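# Four arms sort stickered items into matching-color bins

## Task

Put every item into the container whose color matches the color of the sticker on that item.

## Robot and tools

Setup: four identical i2rt Big YAM arms, named arm1, arm2, arm3 and arm4. Each has six revolute joints, a two-finger gripper and a wrist camera. Room cameras: cam_room_a1, cam_room_a2, cam_room_b1, cam_room_b2. Wrist cameras: arm1_cam_wrist through arm4_cam_wrist. When joints 1 and 6 are at zero and the hand is level and pointing forward, the wrist camera rides on top of the hand and looks toward the fingertips. A hand reaches roughly 1.0 m from its joint1 axis.

Frames: every pose uses one scene frame. Its origin is on the floor and +z is up; lengths are in metres. The arm feet (base_link) are at: arm1 (-0.644, +1.377, +0.914) with quat wxyz (+0.682, +0.007, +0.004, +0.731); arm2 (-0.655, -0.555, +0.928) with (+0.747, +0.002, +0.000, -0.665); arm3 (+0.651, -1.332, +0.868) with (+0.663, -0.004, -0.006, -0.748); arm4 (+0.648, +0.477, +0.879) with (+0.687, +0.001, +0.003, +0.727). Each foot looks along its own +x. The point called 'hand' sits between the finger pads, about 1 cm short of the tips. The fingers extend along the hand's +z and spread along its y. The reported hand position may be off, more so at long reach.

Tool move: every argument is optional. arm1..arm4 each take one object for that arm. An arm left out gets no new command but may still be pushing toward its old targets. Within an arm's object:
- joints: absolute targets, keyed by name. joint1_rad -2.879..2.879 (base yaw, positive is counter-clockwise seen from above, 0 points along the foot's +x). joint2_rad 0..3.141 (shoulder; 0 has the upper arm pointing back, increasing lifts it up and forward). joint3_rad 0..3.019 (elbow; 0 is folded, increasing opens it). joint4_rad -1.692..1.57 (wrist pitch, positive tips the fingers up). joint5_rad -1.57..1.57 (sideways swing, positive is to the arm's right). joint6_rad -2.094..2.094 (roll, positive is clockwise seen from behind the hand). gripper_m 0..0.093, the fingertip gap in metres. A joint counts as done within ±0.045, 0.14, 0.09, 0.055, 0.03, 0.035 rad for joints 1 to 6 and ±0.003 m for the gripper.
- target: one absolute hand pose of seven numbers [x, y, z, qw, qx, qy, qz], in metres and the scene frame, in the same form as the 'hand' line. The hand travels in a straight line from its hand_target toward it. When target is present, joints may hold only gripper_m.
- speed: the top speed along that path, 0.002..0.5 m/s, default 0.25. Turning is capped at twice that figure in rad/s. It is only accepted together with target.
- cameras: a list of camera names, or 'all'. Leaving it out or using null gives all cameras; [] gives none.
All motions in one call start at once. The hand paths finish together, so the slowest one sets the pace; each lasts 0.5..10 s, and no action runs longer than 15 s. Each control step clips the commanded pose to within 100 mm and 20 degrees of the measured hand. Hands lag, drift, overshoot the speed near full stretch, and often settle a centimetre or more away. Paths do not steer around objects or other arms. Unknown keys make a call invalid. An out-of-range value gets the call refused, and after a refusal the remaining move/wait/finished_scene calls in that reply are skipped.

Tool wait: seconds, 0..10, plus optional cameras. It commands nothing and returns the full state.
Tool zoom_image: camera, and region [x0, y0, x1, y1] in pixels with (0, 0) at the top left, at most 504x504. It works only on a camera that appeared in the latest images.
Tool read_manual: section 'licences' returns the licence texts.
Tool finished_scene: scene, the number of the scene being closed. This cannot be undone. Items must stay packed once the robots are no longer acting.

Result lines: a 'move' line gives each arm sent a motion, with 'done' or its most serious status. joint_status and hand_status explain how each motion ended. off_target: it stopped short and may still be pushing. time_out: the joints keep targets near where they stopped and keep pushing; on_its_own lists them, and 'held at' is the target, not the reading. not_followed, 'joint command not followed' or 'pose unreachable': the self/other-arm collision check blocked it, but gripper commands still run. Arms shown 'as last shown' were not commanded, and their omitted lines are unchanged. hand_target appears only while a hand motion is unfinished. Joint velocities are in rad/s (gripper in m/s), or 'within noise'. Joint torques follow joint order, with positive pointing toward larger angles. They include gravity and carry per-arm offsets, and values 3 and 4 flip sign beyond ±28 N m. gripper_m equals joint7 + joint8.

Gripping: when closed on nothing the gripper reads 0.000-0.002. In free air it reads up to 0.002 wider than the true gap. Holding a hard part at full force reads up to 0.005 below the part's width. Commanding about 0.005 below the width at first contact gives full force (around 50-64 N per pad), and less gives a lighter hold. Soft parts are crushed more as the target gets smaller. To release, command a gap well above the reading.

Cautions: arms keep pushing after contact. Long pushes, stretched poses and held loads heat motors. A MOTOR HOT line appears at 85 °C, and at 100 °C the arm goes limp for 30-60 s or more (keys then show limit_stop_at_motor_heat; resend them). To relieve a time_out push, send the joint its reported position. Avoid pressing two arms together, since fingers, housings and cameras can still collide. Never knock items off the work area or onto the floor. Do not drop items, let go while moving, or slam. Loose items may get nudged occasionally. Smooth, quick, low-effort motion is preferred.

Each tool is called after ">>>" as name(argument=value, ...), one argument or row to a line, values as JSON.

## Session

>>> move(
)

Scene clock: 0.00 s.
Joint torques (N m): no reading
Motor temperatures (°C): arm1=[22 24 25 23 21 21 21] | arm2=[24 24 24 22 22 20 23] | arm3=[24 24 23 24 24 23 23] | arm4=[23 21 22 22 25 21 24]
Heat: arm1: hottest joint3_rad 25 °C; arm2: hottest joint1_rad 24 °C; arm3: hottest joint1_rad 24 °C; arm4: hottest joint5_rad 25 °C.
Joint velocities: within noise
arm1.joint_positions: joint1_rad=-0.126 joint2_rad=+0.534 joint3_rad=+1.403 joint4_rad=-1.611 joint5_rad=-0.026 joint6_rad=-0.127 gripper_m=+0.09396
arm1.joint_status: not commanded
arm1.hand: x=-0.6307 y=+1.5344 z=+1.4214 quat_wxyz=(-0.298, +0.671, -0.622, -0.272) (m; scene frame)
arm1.hand_target: x=-0.6306 y=+1.5327 z=+1.4326 quat_wxyz=(-0.308, +0.666, -0.618, -0.280) (m; scene frame)
arm1.hand_status: not commanded
arm2.joint_positions: joint1_rad=-0.045 joint2_rad=+0.390 joint3_rad=+1.428 joint4_rad=-1.186 joint5_rad=+0.166 joint6_rad=-0.774 gripper_m=+0.09396
arm2.joint_status: not commanded
arm2.hand: x=-0.6756 y=-0.6916 z=+1.5578 quat_wxyz=(-0.217, -0.319, -0.688, +0.615) (m; scene frame)
arm2.hand_target: x=-0.6760 y=-0.6854 z=+1.5653 quat_wxyz=(-0.221, -0.317, -0.681, +0.622) (m; scene frame)
arm2.hand_status: not commanded
arm3.joint_positions: joint1_rad=+0.075 joint2_rad=+0.276 joint3_rad=+1.523 joint4_rad=-1.599 joint5_rad=-0.185 joint6_rad=-0.597 gripper_m=+0.09396
arm3.joint_status: not commanded
arm3.hand: x=+0.6803 y=-1.3506 z=+1.4452 quat_wxyz=(-0.326, -0.350, -0.735, +0.481) (m; scene frame)
arm3.hand_target: x=+0.6804 y=-1.3484 z=+1.4507 quat_wxyz=(-0.328, -0.347, -0.731, +0.487) (m; scene frame)
arm3.hand_status: not commanded
arm4.joint_positions: joint1_rad=+0.109 joint2_rad=+0.555 joint3_rad=+1.556 joint4_rad=-1.251 joint5_rad=+0.178 joint6_rad=-0.775 gripper_m=+0.09396
arm4.joint_status: not commanded
arm4.hand: x=+0.6522 y=+0.6599 z=+1.5276 quat_wxyz=(-0.572, +0.731, -0.297, -0.221) (m; scene frame)
arm4.hand_target: x=+0.6531 y=+0.6547 z=+1.5360 quat_wxyz=(-0.580, +0.725, -0.296, -0.226) (m; scene frame)
arm4.hand_status: not commanded
pictures: arm1_cam_wrist, arm2_cam_wrist, arm3_cam_wrist, arm4_cam_wrist, cam_room_a1, cam_room_a2, cam_room_b1, cam_room_b2
Images, in order (width x height): arm1_cam_wrist 672x504, arm2_cam_wrist 672x504, arm3_cam_wrist 672x504, arm4_cam_wrist 672x504, cam_room_a1 672x504, cam_room_a2 672x504, cam_room_b1 672x504, cam_room_b2 672x504.

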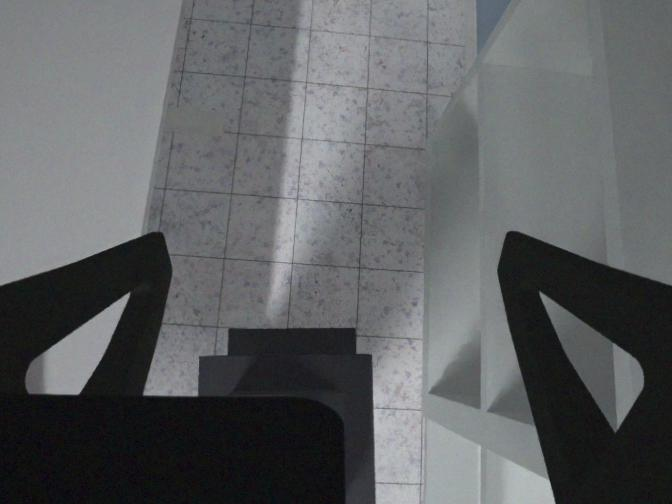

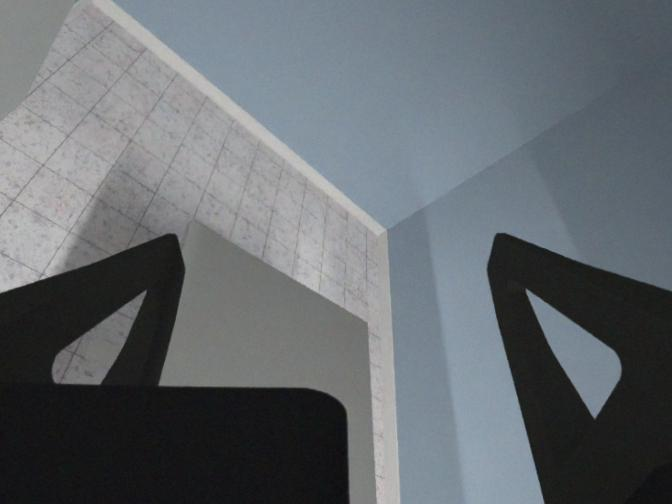

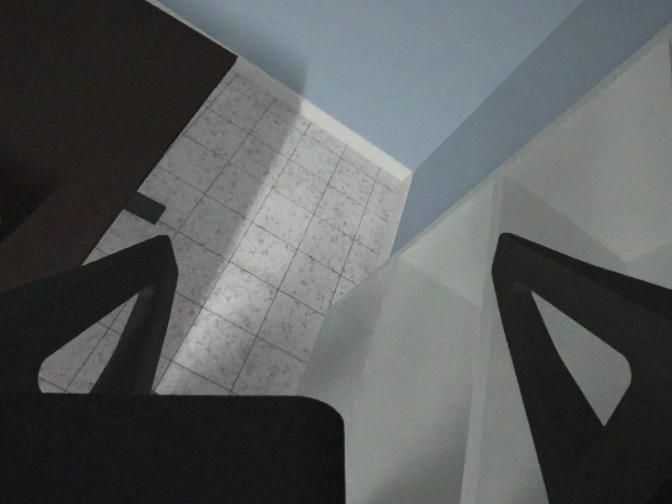

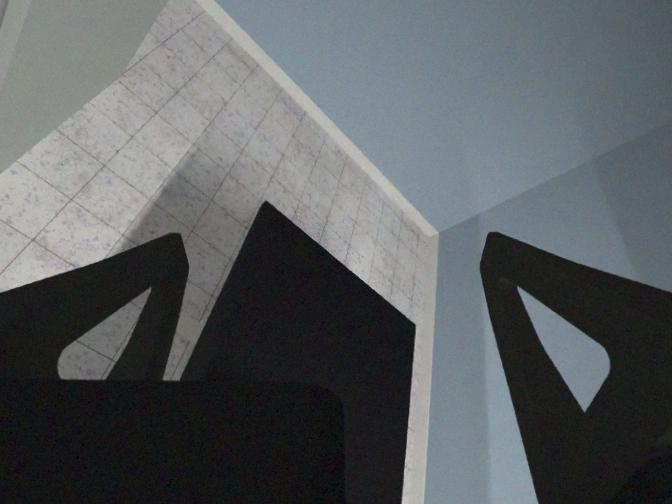

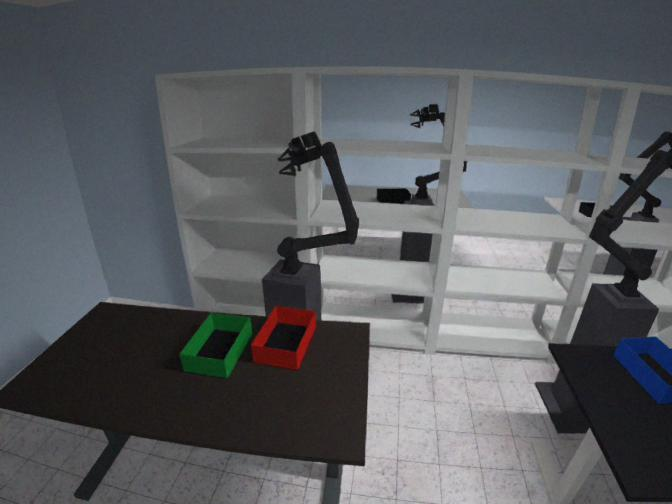

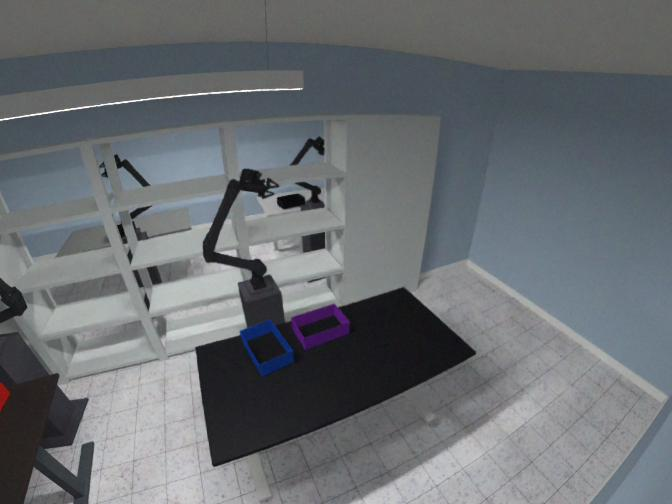

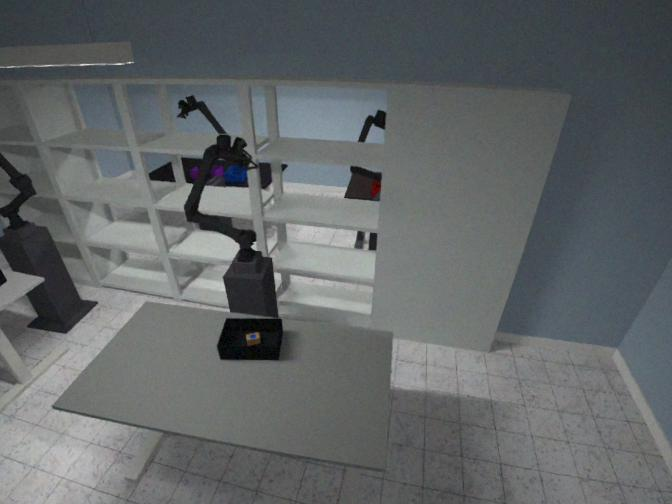

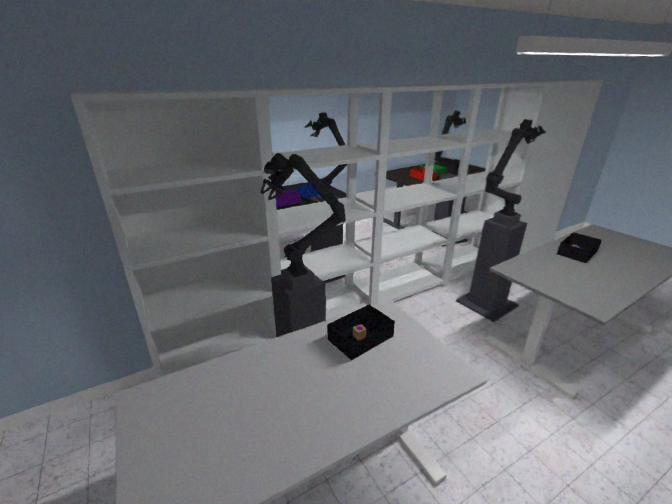

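>>> zoom_image(
  camera="cam_room_b1",
  region=[150, 260, 350, 410],
)

>>> zoom_image(
  camera="cam_room_b2",
  region=[280, 270, 460, 405],
)

>>> zoom_image(
  camera="cam_room_b2",
  region=[500, 200, 672, 329],
)

>>> zoom_image(
  camera="cam_room_a1",
  region=[100, 60, 500, 400],
)

>>> zoom_image(
  camera="cam_room_a2",
  region=[0, 100, 480, 460],
)

>>> zoom_image(
  camera="cam_room_b1",
  region=[0, 60, 500, 430],
)

>>> zoom_image(
  camera="cam_room_b2",
  region=[70, 60, 570, 430],
)

Scaled by 2.520.

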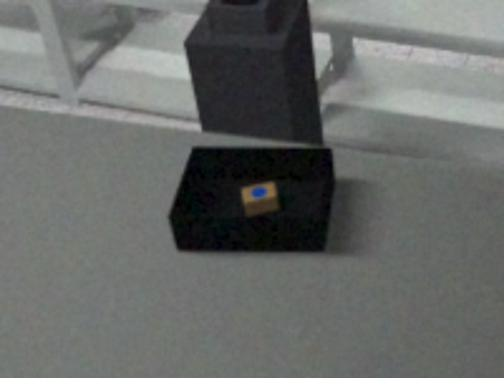

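Scaled by 2.800.

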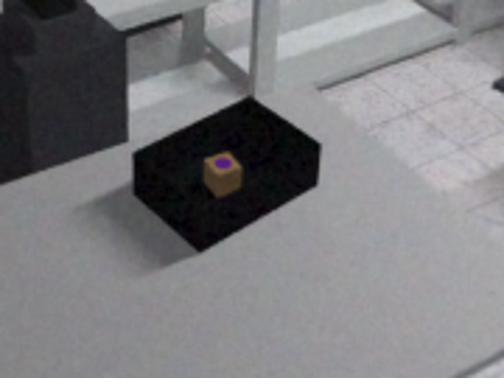

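Scaled by 2.930.

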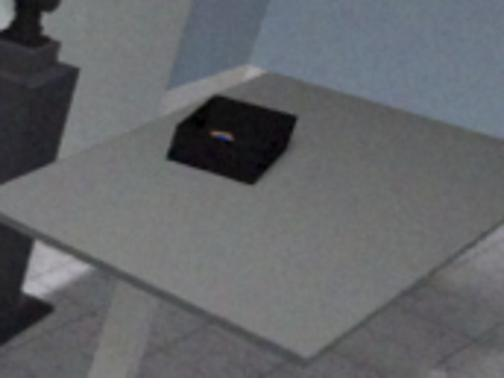

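Scaled by 1.260.

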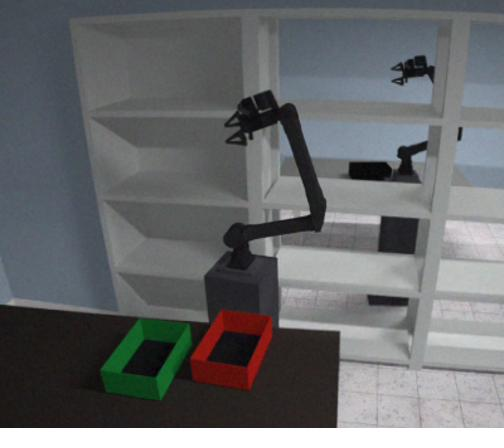

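Scaled by 1.050.

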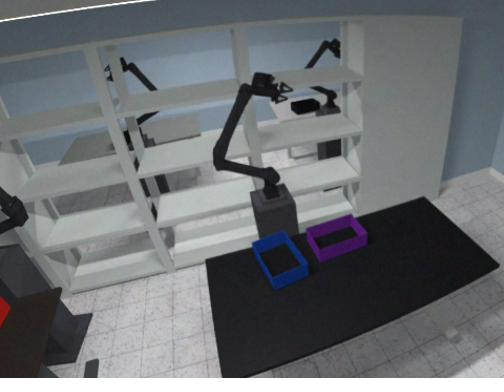

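Scaled by 1.008.

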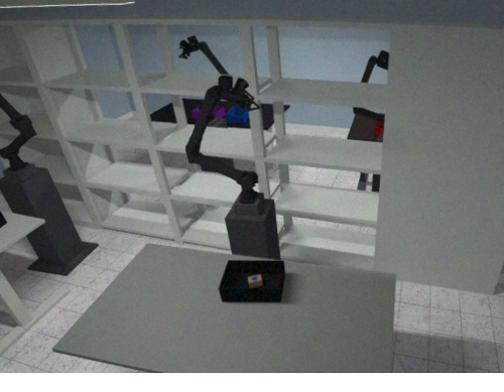

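Scaled by 1.008.

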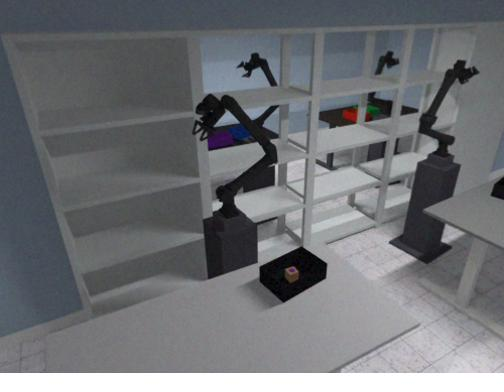

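>>> move(
  arm1={"joints":{"joint1_rad":1.8,"joint2_rad":1.25,"joint3_rad":1.75,"joint4_rad":-1.6,"joint5_rad":0,"joint6_rad":0}},
  arm2={"joints":{"joint1_rad":-1.6,"joint2_rad":1.25,"joint3_rad":1.75,"joint4_rad":-1.6,"joint5_rad":0,"joint6_rad":0}},
  arm3={"joints":{"joint1_rad":1.6,"joint2_rad":1.25,"joint3_rad":1.75,"joint4_rad":-1.6,"joint5_rad":0,"joint6_rad":0}},
  arm4={"joints":{"joint1_rad":-1.6,"joint2_rad":1.25,"joint3_rad":1.75,"joint4_rad":-1.6,"joint5_rad":0,"joint6_rad":0}},
)

Scene clock: 63.47 s.
Joint torques (N m): arm1=[-2.02 -7.24 12.75 1.25 0.09 0.11] | arm2=[0.73 -9.76 12 1.17 -0.02 0.2] | arm3=[1.55 -8.64 10.36 0.73 0.05 0.03] | arm4=[1.08 -9.05 10.39 0.42 0.05 0.19]
Motor temperatures (°C): arm1=[22 24 29 24 21 21 21] | arm2=[24 25 27 23 22 20 23] | arm3=[24 25 24 24 24 23 23] | arm4=[23 22 27 22 25 21 24]
move: arm1 done; arm2 done; arm3 done; arm4 done
arm1.joint_positions: joint1_rad=+1.799 joint2_rad=+1.257 joint3_rad=+1.720 joint4_rad=-1.605 joint5_rad=-0.002 joint6_rad=-0.007 gripper_m=+0.09398
arm1.joint_status: all done
arm1.hand: x=-1.0320 y=+1.2551 z=+1.3786 quat_wxyz=(+0.029, +0.964, +0.149, -0.218) (m; scene frame)
arm2.joint_positions: joint1_rad=-1.599 joint2_rad=+1.247 joint3_rad=+1.735 joint4_rad=-1.588 joint5_rad=+0.000 joint6_rad=-0.014 gripper_m=+0.09397
arm2.joint_status: all done
arm2.hand: x=-1.0693 y=-0.5930 z=+1.3983 quat_wxyz=(-0.007, -0.971, -0.050, +0.232) (m; scene frame)
arm3.joint_positions: joint1_rad=+1.594 joint2_rad=+1.243 joint3_rad=+1.727 joint4_rad=-1.597 joint5_rad=-0.001 joint6_rad=-0.008 gripper_m=+0.09398
arm3.joint_status: all done
arm3.hand: x=+1.0595 y=-1.3654 z=+1.3363 quat_wxyz=(-0.227, -0.042, -0.973, +0.018) (m; scene frame)
arm4.joint_positions: joint1_rad=-1.600 joint2_rad=+1.246 joint3_rad=+1.722 joint4_rad=-1.589 joint5_rad=+0.001 joint6_rad=-0.014 gripper_m=+0.09398
arm4.joint_status: all done
arm4.hand: x=+1.0635 y=+0.4896 z=+1.3425 quat_wxyz=(-0.224, +0.020, -0.974, +0.000) (m; scene frame)
pictures: arm1_cam_wrist, arm2_cam_wrist, arm3_cam_wrist, arm4_cam_wrist, cam_room_a1, cam_room_a2, cam_room_b1, cam_room_b2

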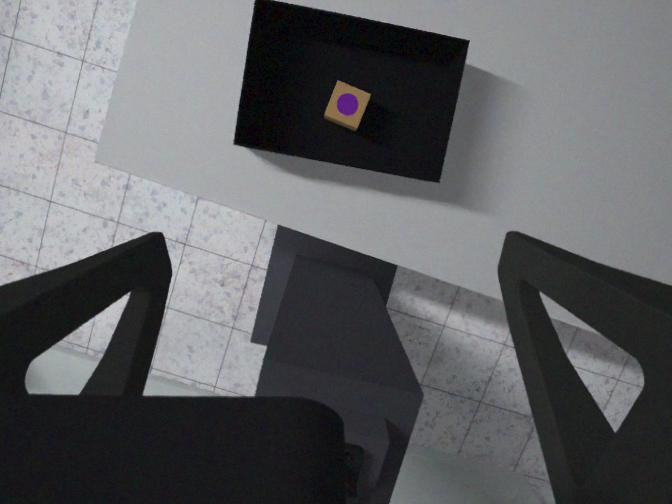

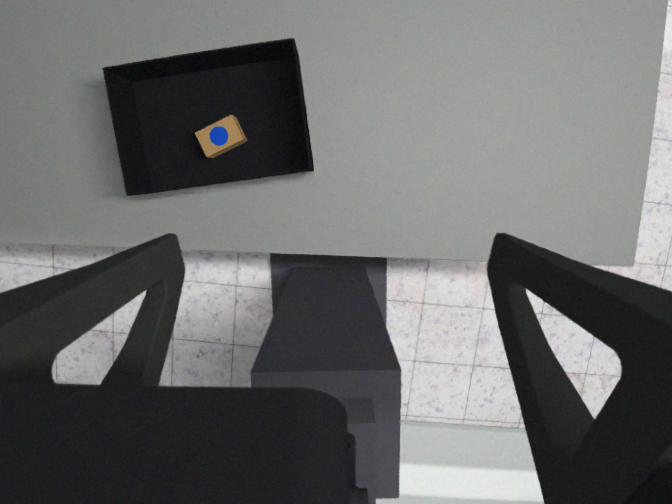

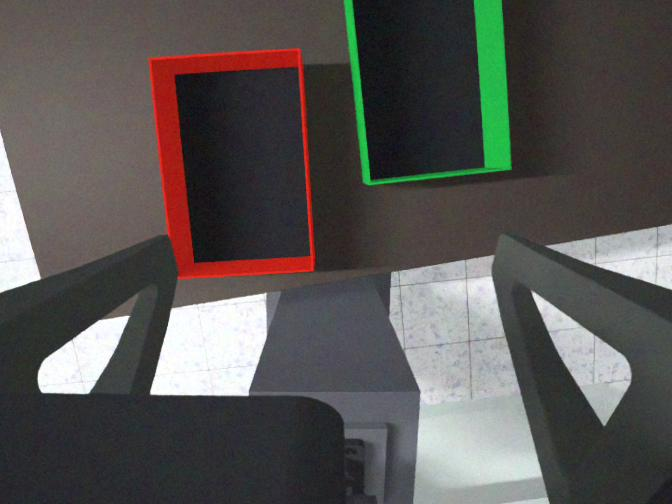

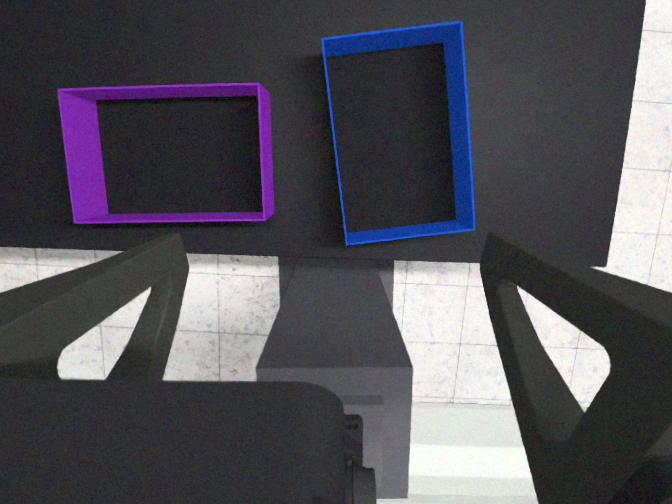

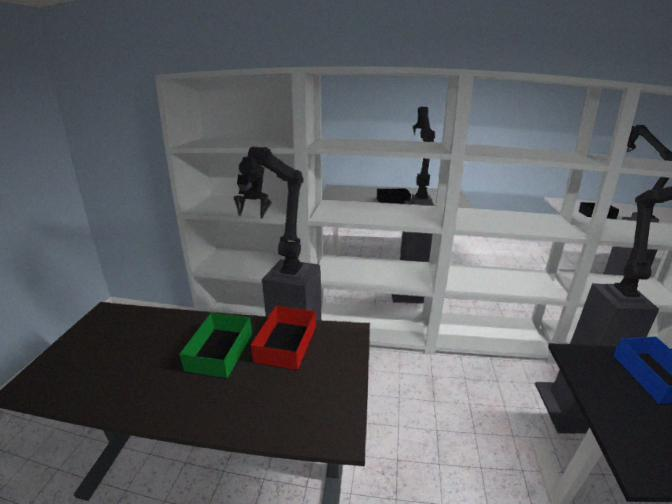

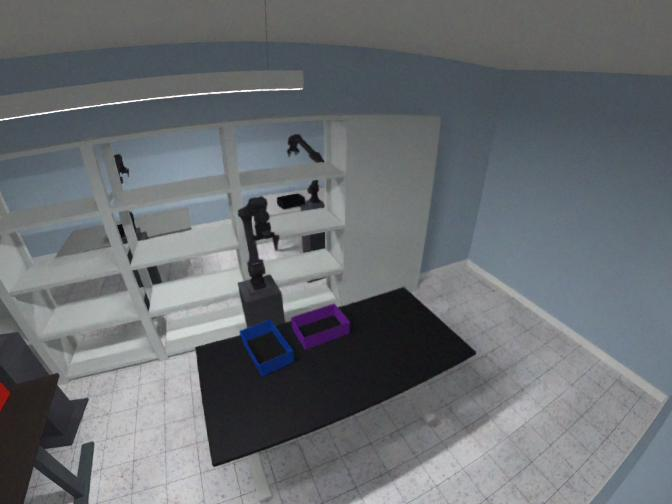

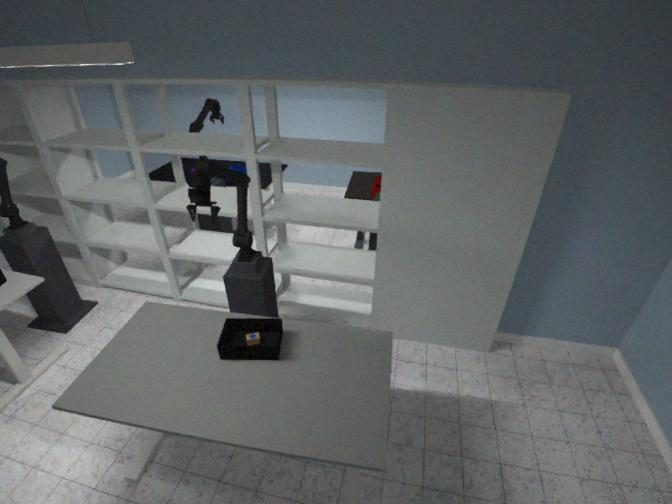

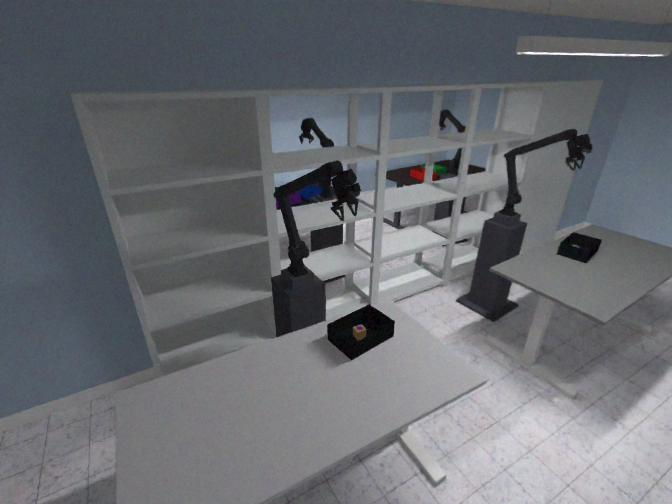

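>>> move(
  arm1={"target":[-1.20,1.21,1.08,0,1,0,0]},
  arm2={"target":[-1.18,-0.79,1.08,0,1,0,0]},
  cameras=["arm1_cam_wrist","arm2_cam_wrist","cam_room_b1","cam_room_b2"],
)

>>> zoom_image(
  camera="cam_room_b2",
  region=[150, 100, 550, 400],
)

Scene clock: 109.43 s.
Joint torques (N m): arm1=[-2.61 -16.73 15.12 0.44 0.02 0.08] | arm2=[0.97 -19.72 15.05 0.85 -0.07 0.22] | arm3=[1.55 -8.64 10.4 0.7 0.06 0.03] | arm4=[0.67 -9.47 10.35 0.38 0.08 0.17]
Motor temperatures (°C): arm1=[22 25 33 23 21 21 21] | arm2=[24 25 32 22 22 20 23] | arm3=[24 25 27 24 24 23 23] | arm4=[23 22 31 22 24 21 24]
Heat: arm1: hottest joint3_rad 33 °C; arm2: hottest joint3_rad 32 °C; arm3: hottest joint3_rad 27 °C; arm4: hottest joint3_rad 31 °C.
move: arm1 off_target; arm2 off_target
arm1.joint_positions: joint1_rad=+1.799 joint2_rad=+1.908 joint3_rad=+1.676 joint4_rad=-1.423 joint5_rad=-0.006 joint6_rad=+0.281 gripper_m=+0.09398
arm1.hand: x=-1.1789 y=+1.2118 z=+1.0547 quat_wxyz=(-0.011, +0.999, +0.008, +0.033) (m; scene frame)
arm1.hand_target: x=-1.1984 y=+1.2105 z=+1.0805 quat_wxyz=(+0.000, +1.000, +0.000, +0.000) (m; scene frame)
arm1.hand_status: off_target (0.033 m and 4.1 deg from the pose sent, 0.345 m and 30.8 deg at the start)
arm2.joint_positions: joint1_rad=-1.271 joint2_rad=+1.859 joint3_rad=+1.622 joint4_rad=-1.381 joint5_rad=-0.001 joint6_rad=+0.405 gripper_m=+0.09397
arm2.hand: x=-1.1623 y=-0.7800 z=+1.0658 quat_wxyz=(+0.011, -1.000, -0.006, -0.022) (m; scene frame)
arm2.hand_target: x=-1.1790 y=-0.7896 z=+1.0803 quat_wxyz=(+0.000, -1.000, +0.000, +0.000) (m; scene frame)
arm2.hand_status: off_target (0.025 m and 2.9 deg from the pose sent, 0.390 m and 27.5 deg at the start)
arm3, arm4: as last shown
pictures: arm1_cam_wrist, arm2_cam_wrist, cam_room_b1, cam_room_b2

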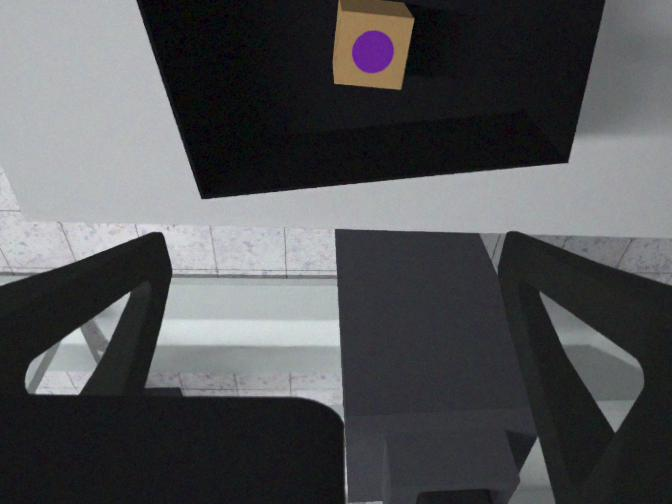

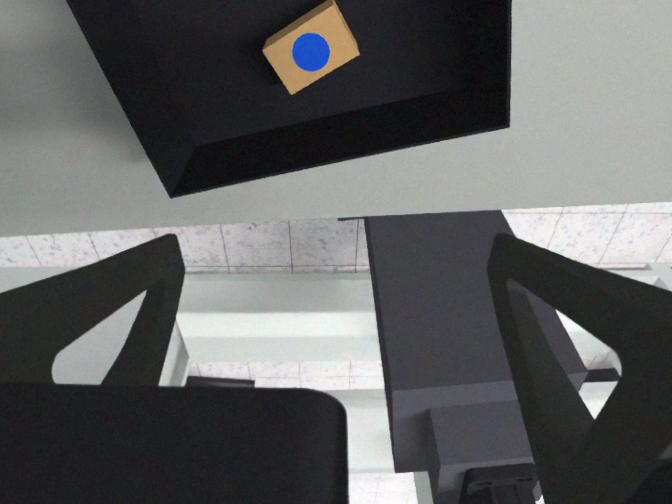

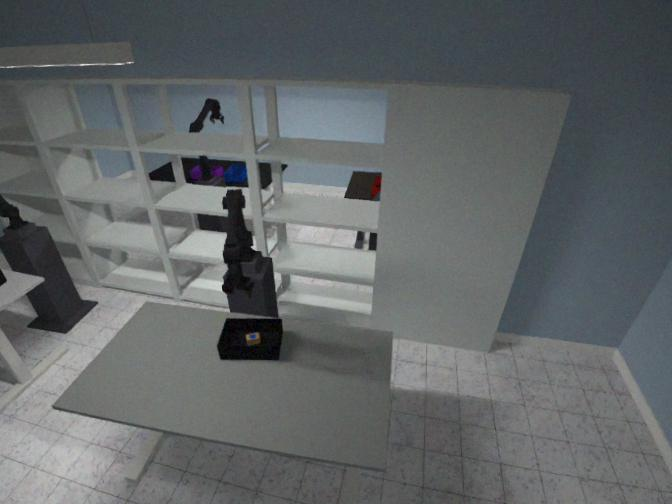

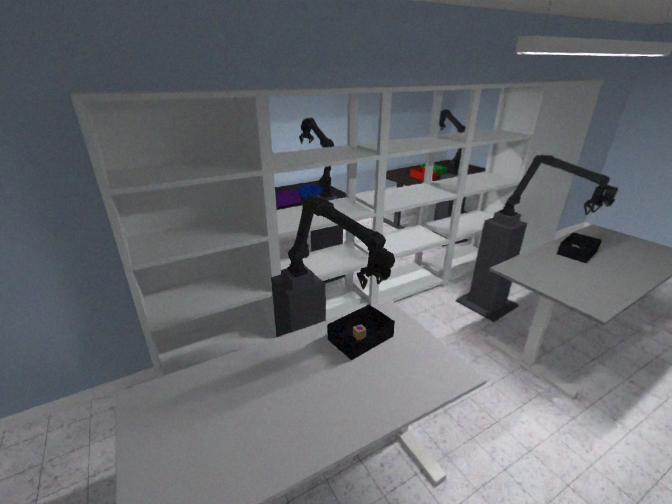

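Scaled by 1.260.

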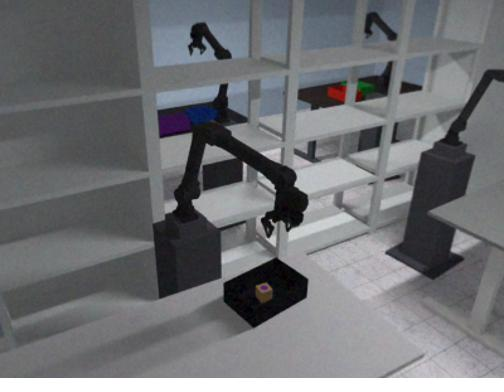

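>>> move(
  arm1={"target":[-1.22,1.24,0.985,0,1,0,0]},
  arm2={"target":[-1.192,-0.80,0.985,0,1,0,0]},
  arm4={"joints":{"joint1_rad":0.9,"joint2_rad":0.8,"joint3_rad":1.7,"joint4_rad":-0.9}},
  cameras=["arm1_cam_wrist","arm2_cam_wrist","arm4_cam_wrist","cam_room_a2"],
)

Scene clock: 158.13 s.
Joint torques (N m): arm1=[-1.96 -17.38 10.39 0.73 0.04 -0.04] | arm2=[1.49 -20.25 9.81 1.25 -0.03 0.2] | arm3=[1.49 -8.76 10.35 0.73 0.05 0.03] | arm4=[1.2 -1.44 7.21 2.13 0.1 0.16]
Motor temperatures (°C): arm1=[22 25 37 23 21 21 21] | arm2=[24 27 37 22 22 20 23] | arm3=[24 25 29 24 24 23 23] | arm4=[23 22 33 22 24 21 24]
Heat: arm1: hottest joint3_rad 37 °C; arm2: hottest joint3_rad 37 °C; arm3: hottest joint3_rad 29 °C; arm4: hottest joint3_rad 33 °C.
move: arm1 off_target; arm2 off_target; arm4 done
arm1.joint_positions: joint1_rad=+1.734 joint2_rad=+2.008 joint3_rad=+1.617 joint4_rad=-1.227 joint5_rad=-0.006 joint6_rad=+0.240 gripper_m=+0.09398
arm1.hand: x=-1.2124 y=+1.2418 z=+0.9766 quat_wxyz=(-0.004, +1.000, -0.004, +0.015) (m; scene frame)
arm1.hand_target: x=-1.2197 y=+1.2400 z=+0.9850 quat_wxyz=(+0.000, +1.000, +0.000, +0.000) (m; scene frame)
arm1.hand_status: off_target (0.012 m and 1.9 deg from the pose sent, 0.086 m and 4.1 deg at the start)
arm2.joint_positions: joint1_rad=-1.270 joint2_rad=+1.965 joint3_rad=+1.598 joint4_rad=-1.189 joint5_rad=-0.001 joint6_rad=+0.413 gripper_m=+0.09397
arm2.hand: x=-1.1945 y=-0.7946 z=+0.9976 quat_wxyz=(-0.002, -1.000, -0.002, +0.006) (m; scene frame)
arm2.hand_target: x=-1.1918 y=-0.7999 z=+0.9852 quat_wxyz=(+0.000, -1.000, +0.000, +0.000) (m; scene frame)
arm2.hand_status: off_target (0.014 m and 0.7 deg from the pose sent, 0.088 m and 2.9 deg at the start)
arm3: as last shown
arm4.joint_positions: joint1_rad=+0.895 joint2_rad=+0.811 joint3_rad=+1.695 joint4_rad=-0.919 joint5_rad=-0.001 joint6_rad=-0.012 gripper_m=+0.09400
arm4.joint_status: all done
arm4.hand: x=+0.4087 y=+0.6534 z=+1.6181 quat_wxyz=(-0.214, +0.685, -0.216, -0.661) (m; scene frame)
pictures: arm1_cam_wrist, arm2_cam_wrist, arm4_cam_wrist, cam_room_a2

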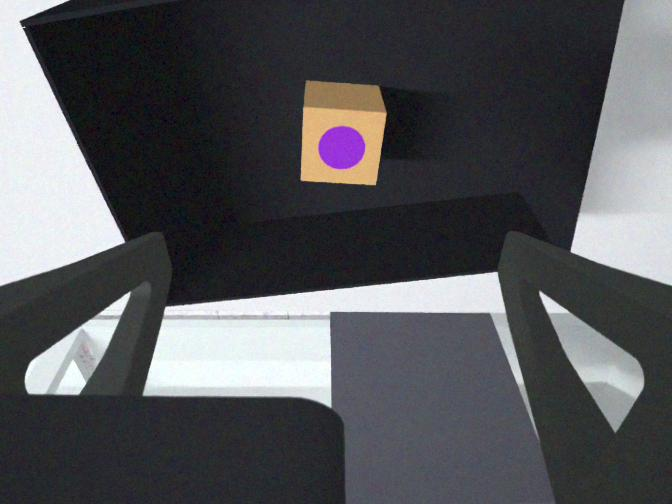

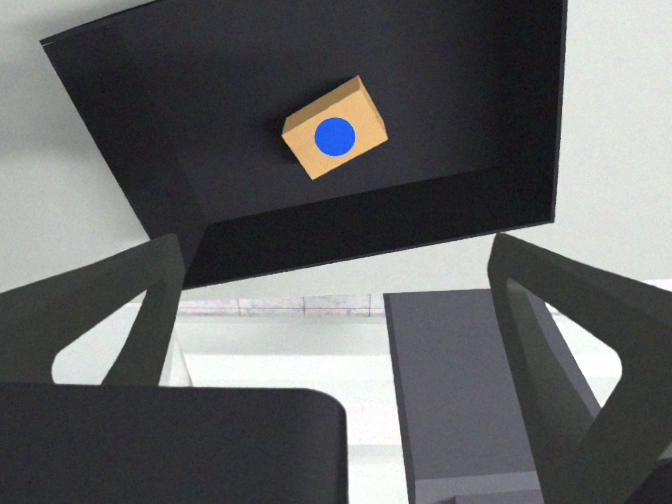

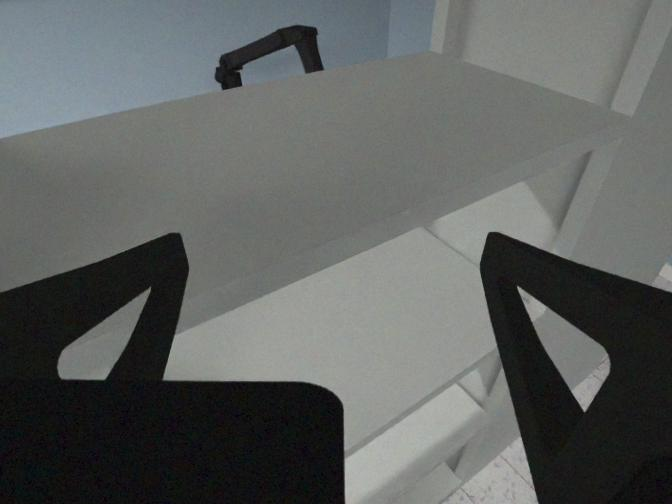

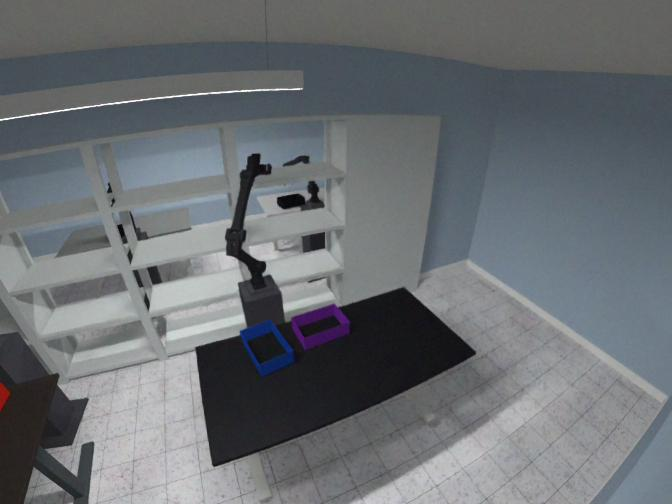

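>>> zoom_image(
  camera="arm4_cam_wrist",
  region=[170, 0, 672, 376],
)

>>> zoom_image(
  camera="cam_room_a2",
  region=[50, 100, 450, 400],
)

Scaled by 1.004.

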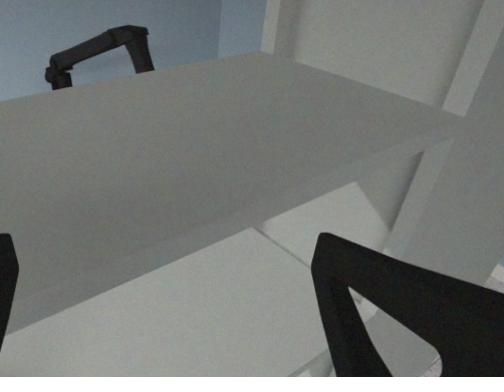

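Scaled by 1.260.

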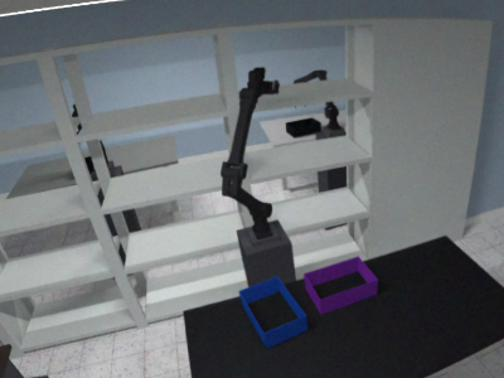

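>>> move(
  arm1={"target":[-1.203,1.2455,0.90,0,-0.9877,0,0.1564]},
  arm2={"target":[-1.18,-0.798,0.905,-0.0271,-0.9606,-0.2574,0.1010]},
  arm4={"joints":{"joint1_rad":0.9,"joint2_rad":0.35,"joint3_rad":0.63,"joint4_rad":-0.48}},
  cameras=["arm1_cam_wrist","arm2_cam_wrist","arm4_cam_wrist","cam_room_b1","cam_room_b2"],
)

Scene clock: 237.47 s.
Joint torques (N m): arm1=[-1.49 -16.91 8.54 1.29 0.21 0.03] | arm2=[1.14 -21.3 8.09 1.73 -0.18 -0.09] | arm3=[1.44 -8.82 10.36 0.7 0.05 0.03] | arm4=[1.49 0.15 9.99 1.74 0.11 0.14]
Motor temperatures (°C): arm1=[22 28 32 23 21 21 21] | arm2=[24 27 30 22 22 20 23] | arm3=[24 25 30 24 24 23 23] | arm4=[23 22 31 22 24 21 24]
Heat: arm1: hottest joint3_rad 32 °C; arm2: hottest joint3_rad 30 °C; arm3: hottest joint3_rad 30 °C; arm4: hottest joint3_rad 31 °C.
move: arm1 off_target; arm2 done; arm4 done
arm1.joint_positions: joint1_rad=+1.746 joint2_rad=+1.948 joint3_rad=+1.201 joint4_rad=-0.583 joint5_rad=+0.069 joint6_rad=+0.240 gripper_m=+0.09398
arm1.hand: x=-1.1937 y=+1.2534 z=+0.8818 quat_wxyz=(-0.006, +0.991, -0.002, -0.132) (m; scene frame)
arm1.hand_target: x=-1.2026 y=+1.2456 z=+0.8999 quat_wxyz=(+0.000, +0.988, +0.000, -0.156) (m; scene frame)
arm1.hand_status: off_target (0.022 m and 2.9 deg from the pose sent, 0.077 m and 19.8 deg at the start)
arm2.joint_positions: joint1_rad=-1.265 joint2_rad=+1.965 joint3_rad=+1.299 joint4_rad=-0.705 joint5_rad=-0.019 joint6_rad=-0.079 gripper_m=+0.09397
arm2.hand: x=-1.1822 y=-0.7952 z=+0.9037 quat_wxyz=(-0.025, -0.964, -0.248, +0.096) (m; scene frame)
arm2.hand_target: x=-1.1799 y=-0.7979 z=+0.9049 quat_wxyz=(-0.027, -0.961, -0.257, +0.101) (m; scene frame)
arm2.hand_status: done (0.004 m and 1.3 deg from the pose sent, 0.094 m and 31.8 deg at the start)
arm3: as last shown
arm4.joint_positions: joint1_rad=+0.895 joint2_rad=+0.362 joint3_rad=+0.624 joint4_rad=-0.491 joint5_rad=-0.001 joint6_rad=-0.012 gripper_m=+0.09400
arm4.joint_status: all done
arm4.hand: x=+0.4054 y=+0.6532 z=+1.2511 quat_wxyz=(-0.191, +0.746, -0.235, -0.592) (m; scene frame)
pictures: arm1_cam_wrist, arm2_cam_wrist, arm4_cam_wrist, cam_room_b1, cam_room_b2

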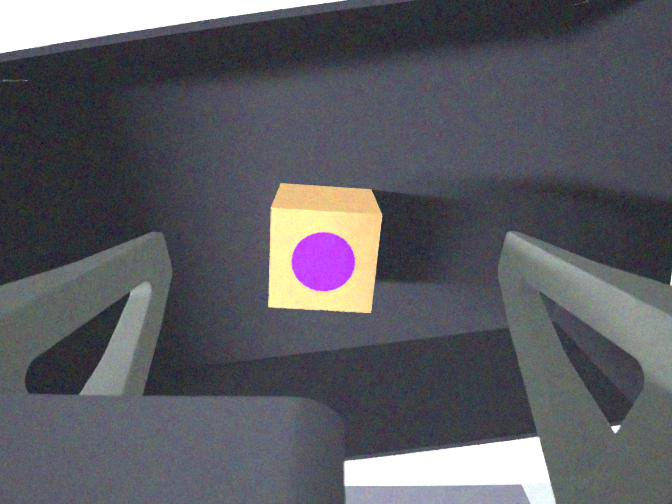

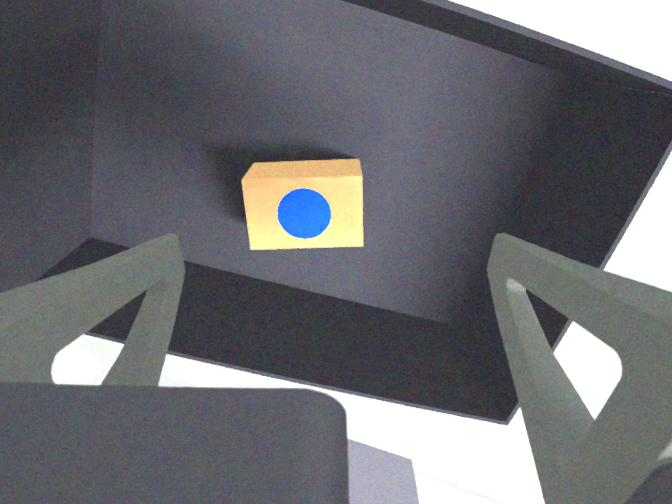

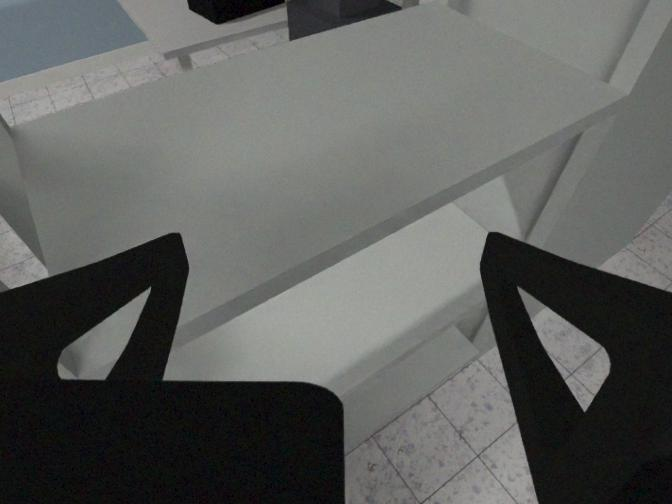

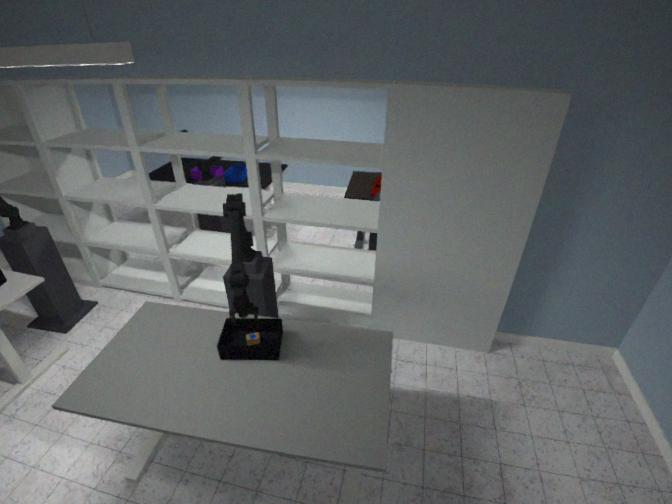

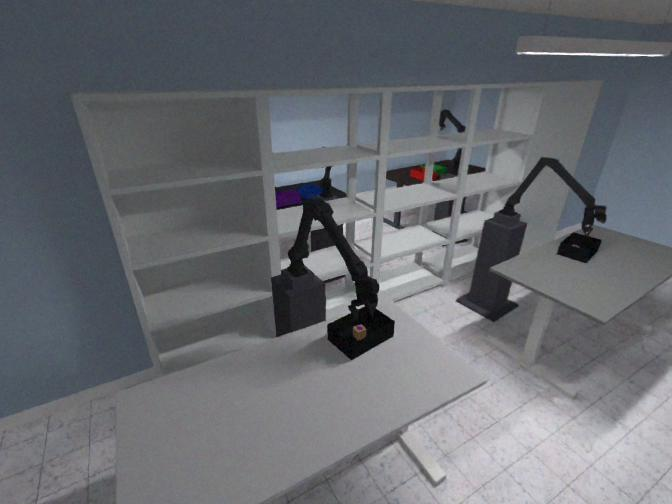

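>>> move(
  arm1={"target":[-1.194,1.243,0.84,0,-0.9877,0,0.1564],"speed":0.15},
  arm2={"target":[-1.17,-0.808,0.84,-0.0271,-0.9606,-0.2574,0.1010],"speed":0.15},
  cameras=["arm1_cam_wrist","arm2_cam_wrist"],
)

Scene clock: 252.97 s.
Joint torques (N m): arm1=[-1.08 -15.09 7.88 1.43 0.15 0.11] | arm2=[1.14 -18.43 7.76 1.81 0.06 0.16] | arm3=[1.61 -8.59 10.37 0.73 0.05 0.05] | arm4=[1.14 0.26 10.02 1.84 0.11 0.18]
move: arm1 done; arm2 off_target
arm1.joint_positions: joint1_rad=+1.756 joint2_rad=+2.013 joint3_rad=+1.150 joint4_rad=-0.436 joint5_rad=+0.072 joint6_rad=+0.245 gripper_m=+0.09398
arm1.hand: x=-1.1896 y=+1.2496 z=+0.8393 quat_wxyz=(-0.003, +0.989, -0.001, -0.148) (m; scene frame)
arm1.hand_target: x=-1.1939 y=+1.2430 z=+0.8401 quat_wxyz=(+0.000, +0.988, +0.000, -0.156) (m; scene frame)
arm1.hand_status: done (0.008 m and 1.1 deg from the pose sent, 0.043 m and 2.8 deg at the start)
arm2.joint_positions: joint1_rad=-1.241 joint2_rad=+2.036 joint3_rad=+1.252 joint4_rad=-0.558 joint5_rad=-0.019 joint6_rad=-0.080 gripper_m=+0.09397
arm2.hand: x=-1.1759 y=-0.8075 z=+0.8558 quat_wxyz=(-0.029, -0.959, -0.260, +0.110) (m; scene frame)
arm2.hand_target: x=-1.1697 y=-0.8078 z=+0.8404 quat_wxyz=(-0.027, -0.961, -0.258, +0.101) (m; scene frame)
arm2.hand_status: off_target (0.017 m and 1.0 deg from the pose sent, 0.066 m and 1.3 deg at the start)
arm3, arm4: as last shown
pictures: arm1_cam_wrist, arm2_cam_wrist

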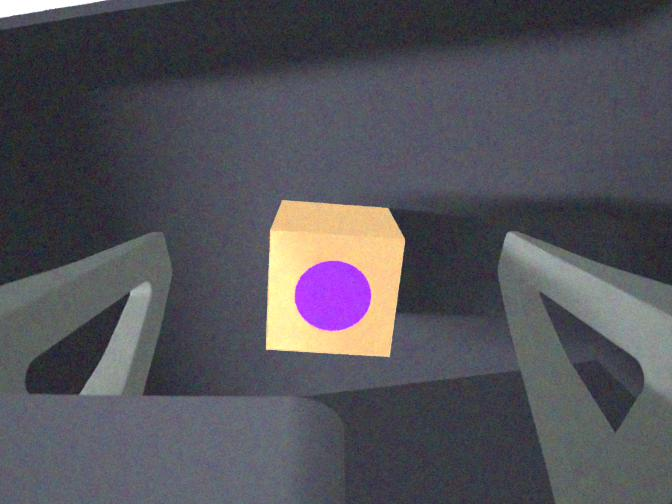

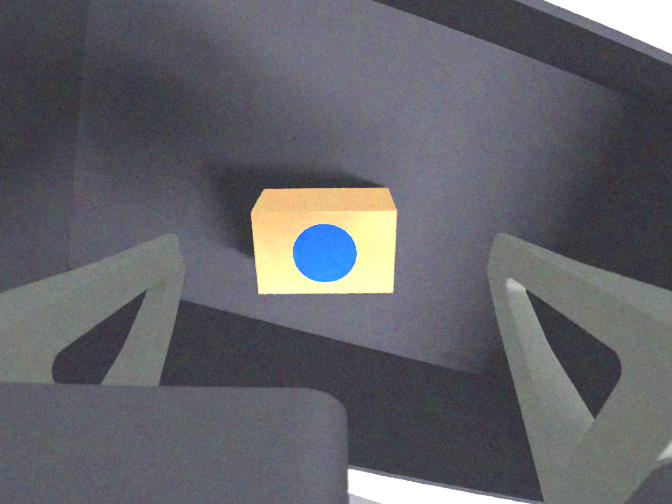

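>>> move(
  arm1={"target":[-1.176,1.242,0.793,0,-0.9877,0,0.1564],"speed":0.12},
  arm2={"target":[-1.155,-0.804,0.782,-0.0271,-0.9606,-0.2574,0.1010],"speed":0.12},
  cameras=["arm1_cam_wrist","arm2_cam_wrist"],
)

Scene clock: 261.70 s.
Joint torques (N m): arm1=[-1.08 -14.04 6.83 1.48 0.19 0.11] | arm2=[1.55 -18.49 6.71 1.81 0.11 0.19] | arm3=[1.55 -8.7 10.36 0.69 0.05 0.03] | arm4=[1.08 0.5 9.95 1.87 0.09 0.19]
move: arm1 done; arm2 off_target
arm1.joint_positions: joint1_rad=+1.768 joint2_rad=+2.083 joint3_rad=+1.093 joint4_rad=-0.308 joint5_rad=+0.076 joint6_rad=+0.257 gripper_m=+0.09398
arm1.hand: x=-1.1725 y=+1.2480 z=+0.7935 quat_wxyz=(-0.002, +0.989, +0.000, -0.149) (m; scene frame)
arm1.hand_target: x=-1.1758 y=+1.2420 z=+0.7930 quat_wxyz=(+0.000, +0.988, +0.000, -0.156) (m; scene frame)
arm1.hand_status: done (0.007 m and 0.9 deg from the pose sent, 0.049 m and 1.1 deg at the start)
arm2.joint_positions: joint1_rad=-1.239 joint2_rad=+2.130 joint3_rad=+1.202 joint4_rad=-0.414 joint5_rad=-0.019 joint6_rad=-0.076 gripper_m=+0.09397
arm2.hand: x=-1.1626 y=-0.8022 z=+0.7965 quat_wxyz=(-0.029, -0.959, -0.259, +0.109) (m; scene frame)
arm2.hand_target: x=-1.1548 y=-0.8038 z=+0.7824 quat_wxyz=(-0.027, -0.961, -0.257, +0.101) (m; scene frame)
arm2.hand_status: off_target (0.016 m and 0.9 deg from the pose sent, 0.077 m and 1.0 deg at the start)
arm3, arm4: as last shown
pictures: arm1_cam_wrist, arm2_cam_wrist

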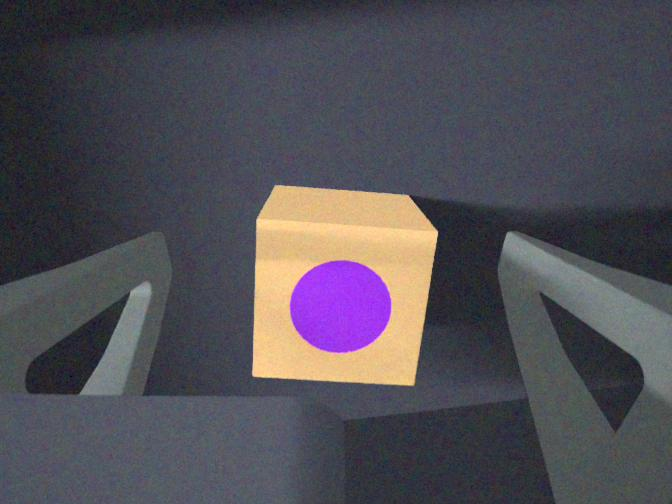

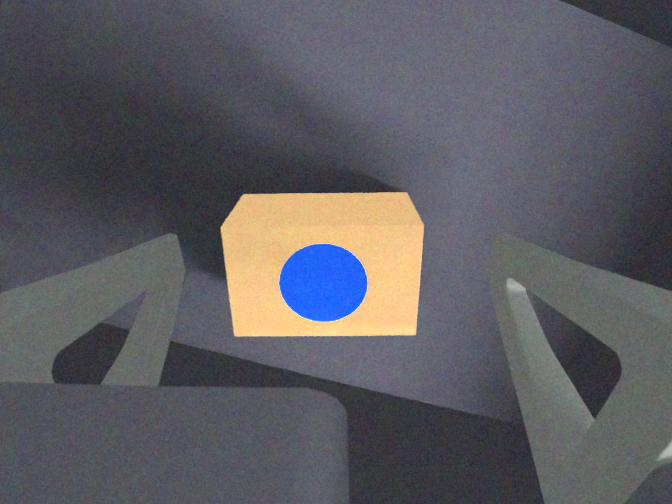

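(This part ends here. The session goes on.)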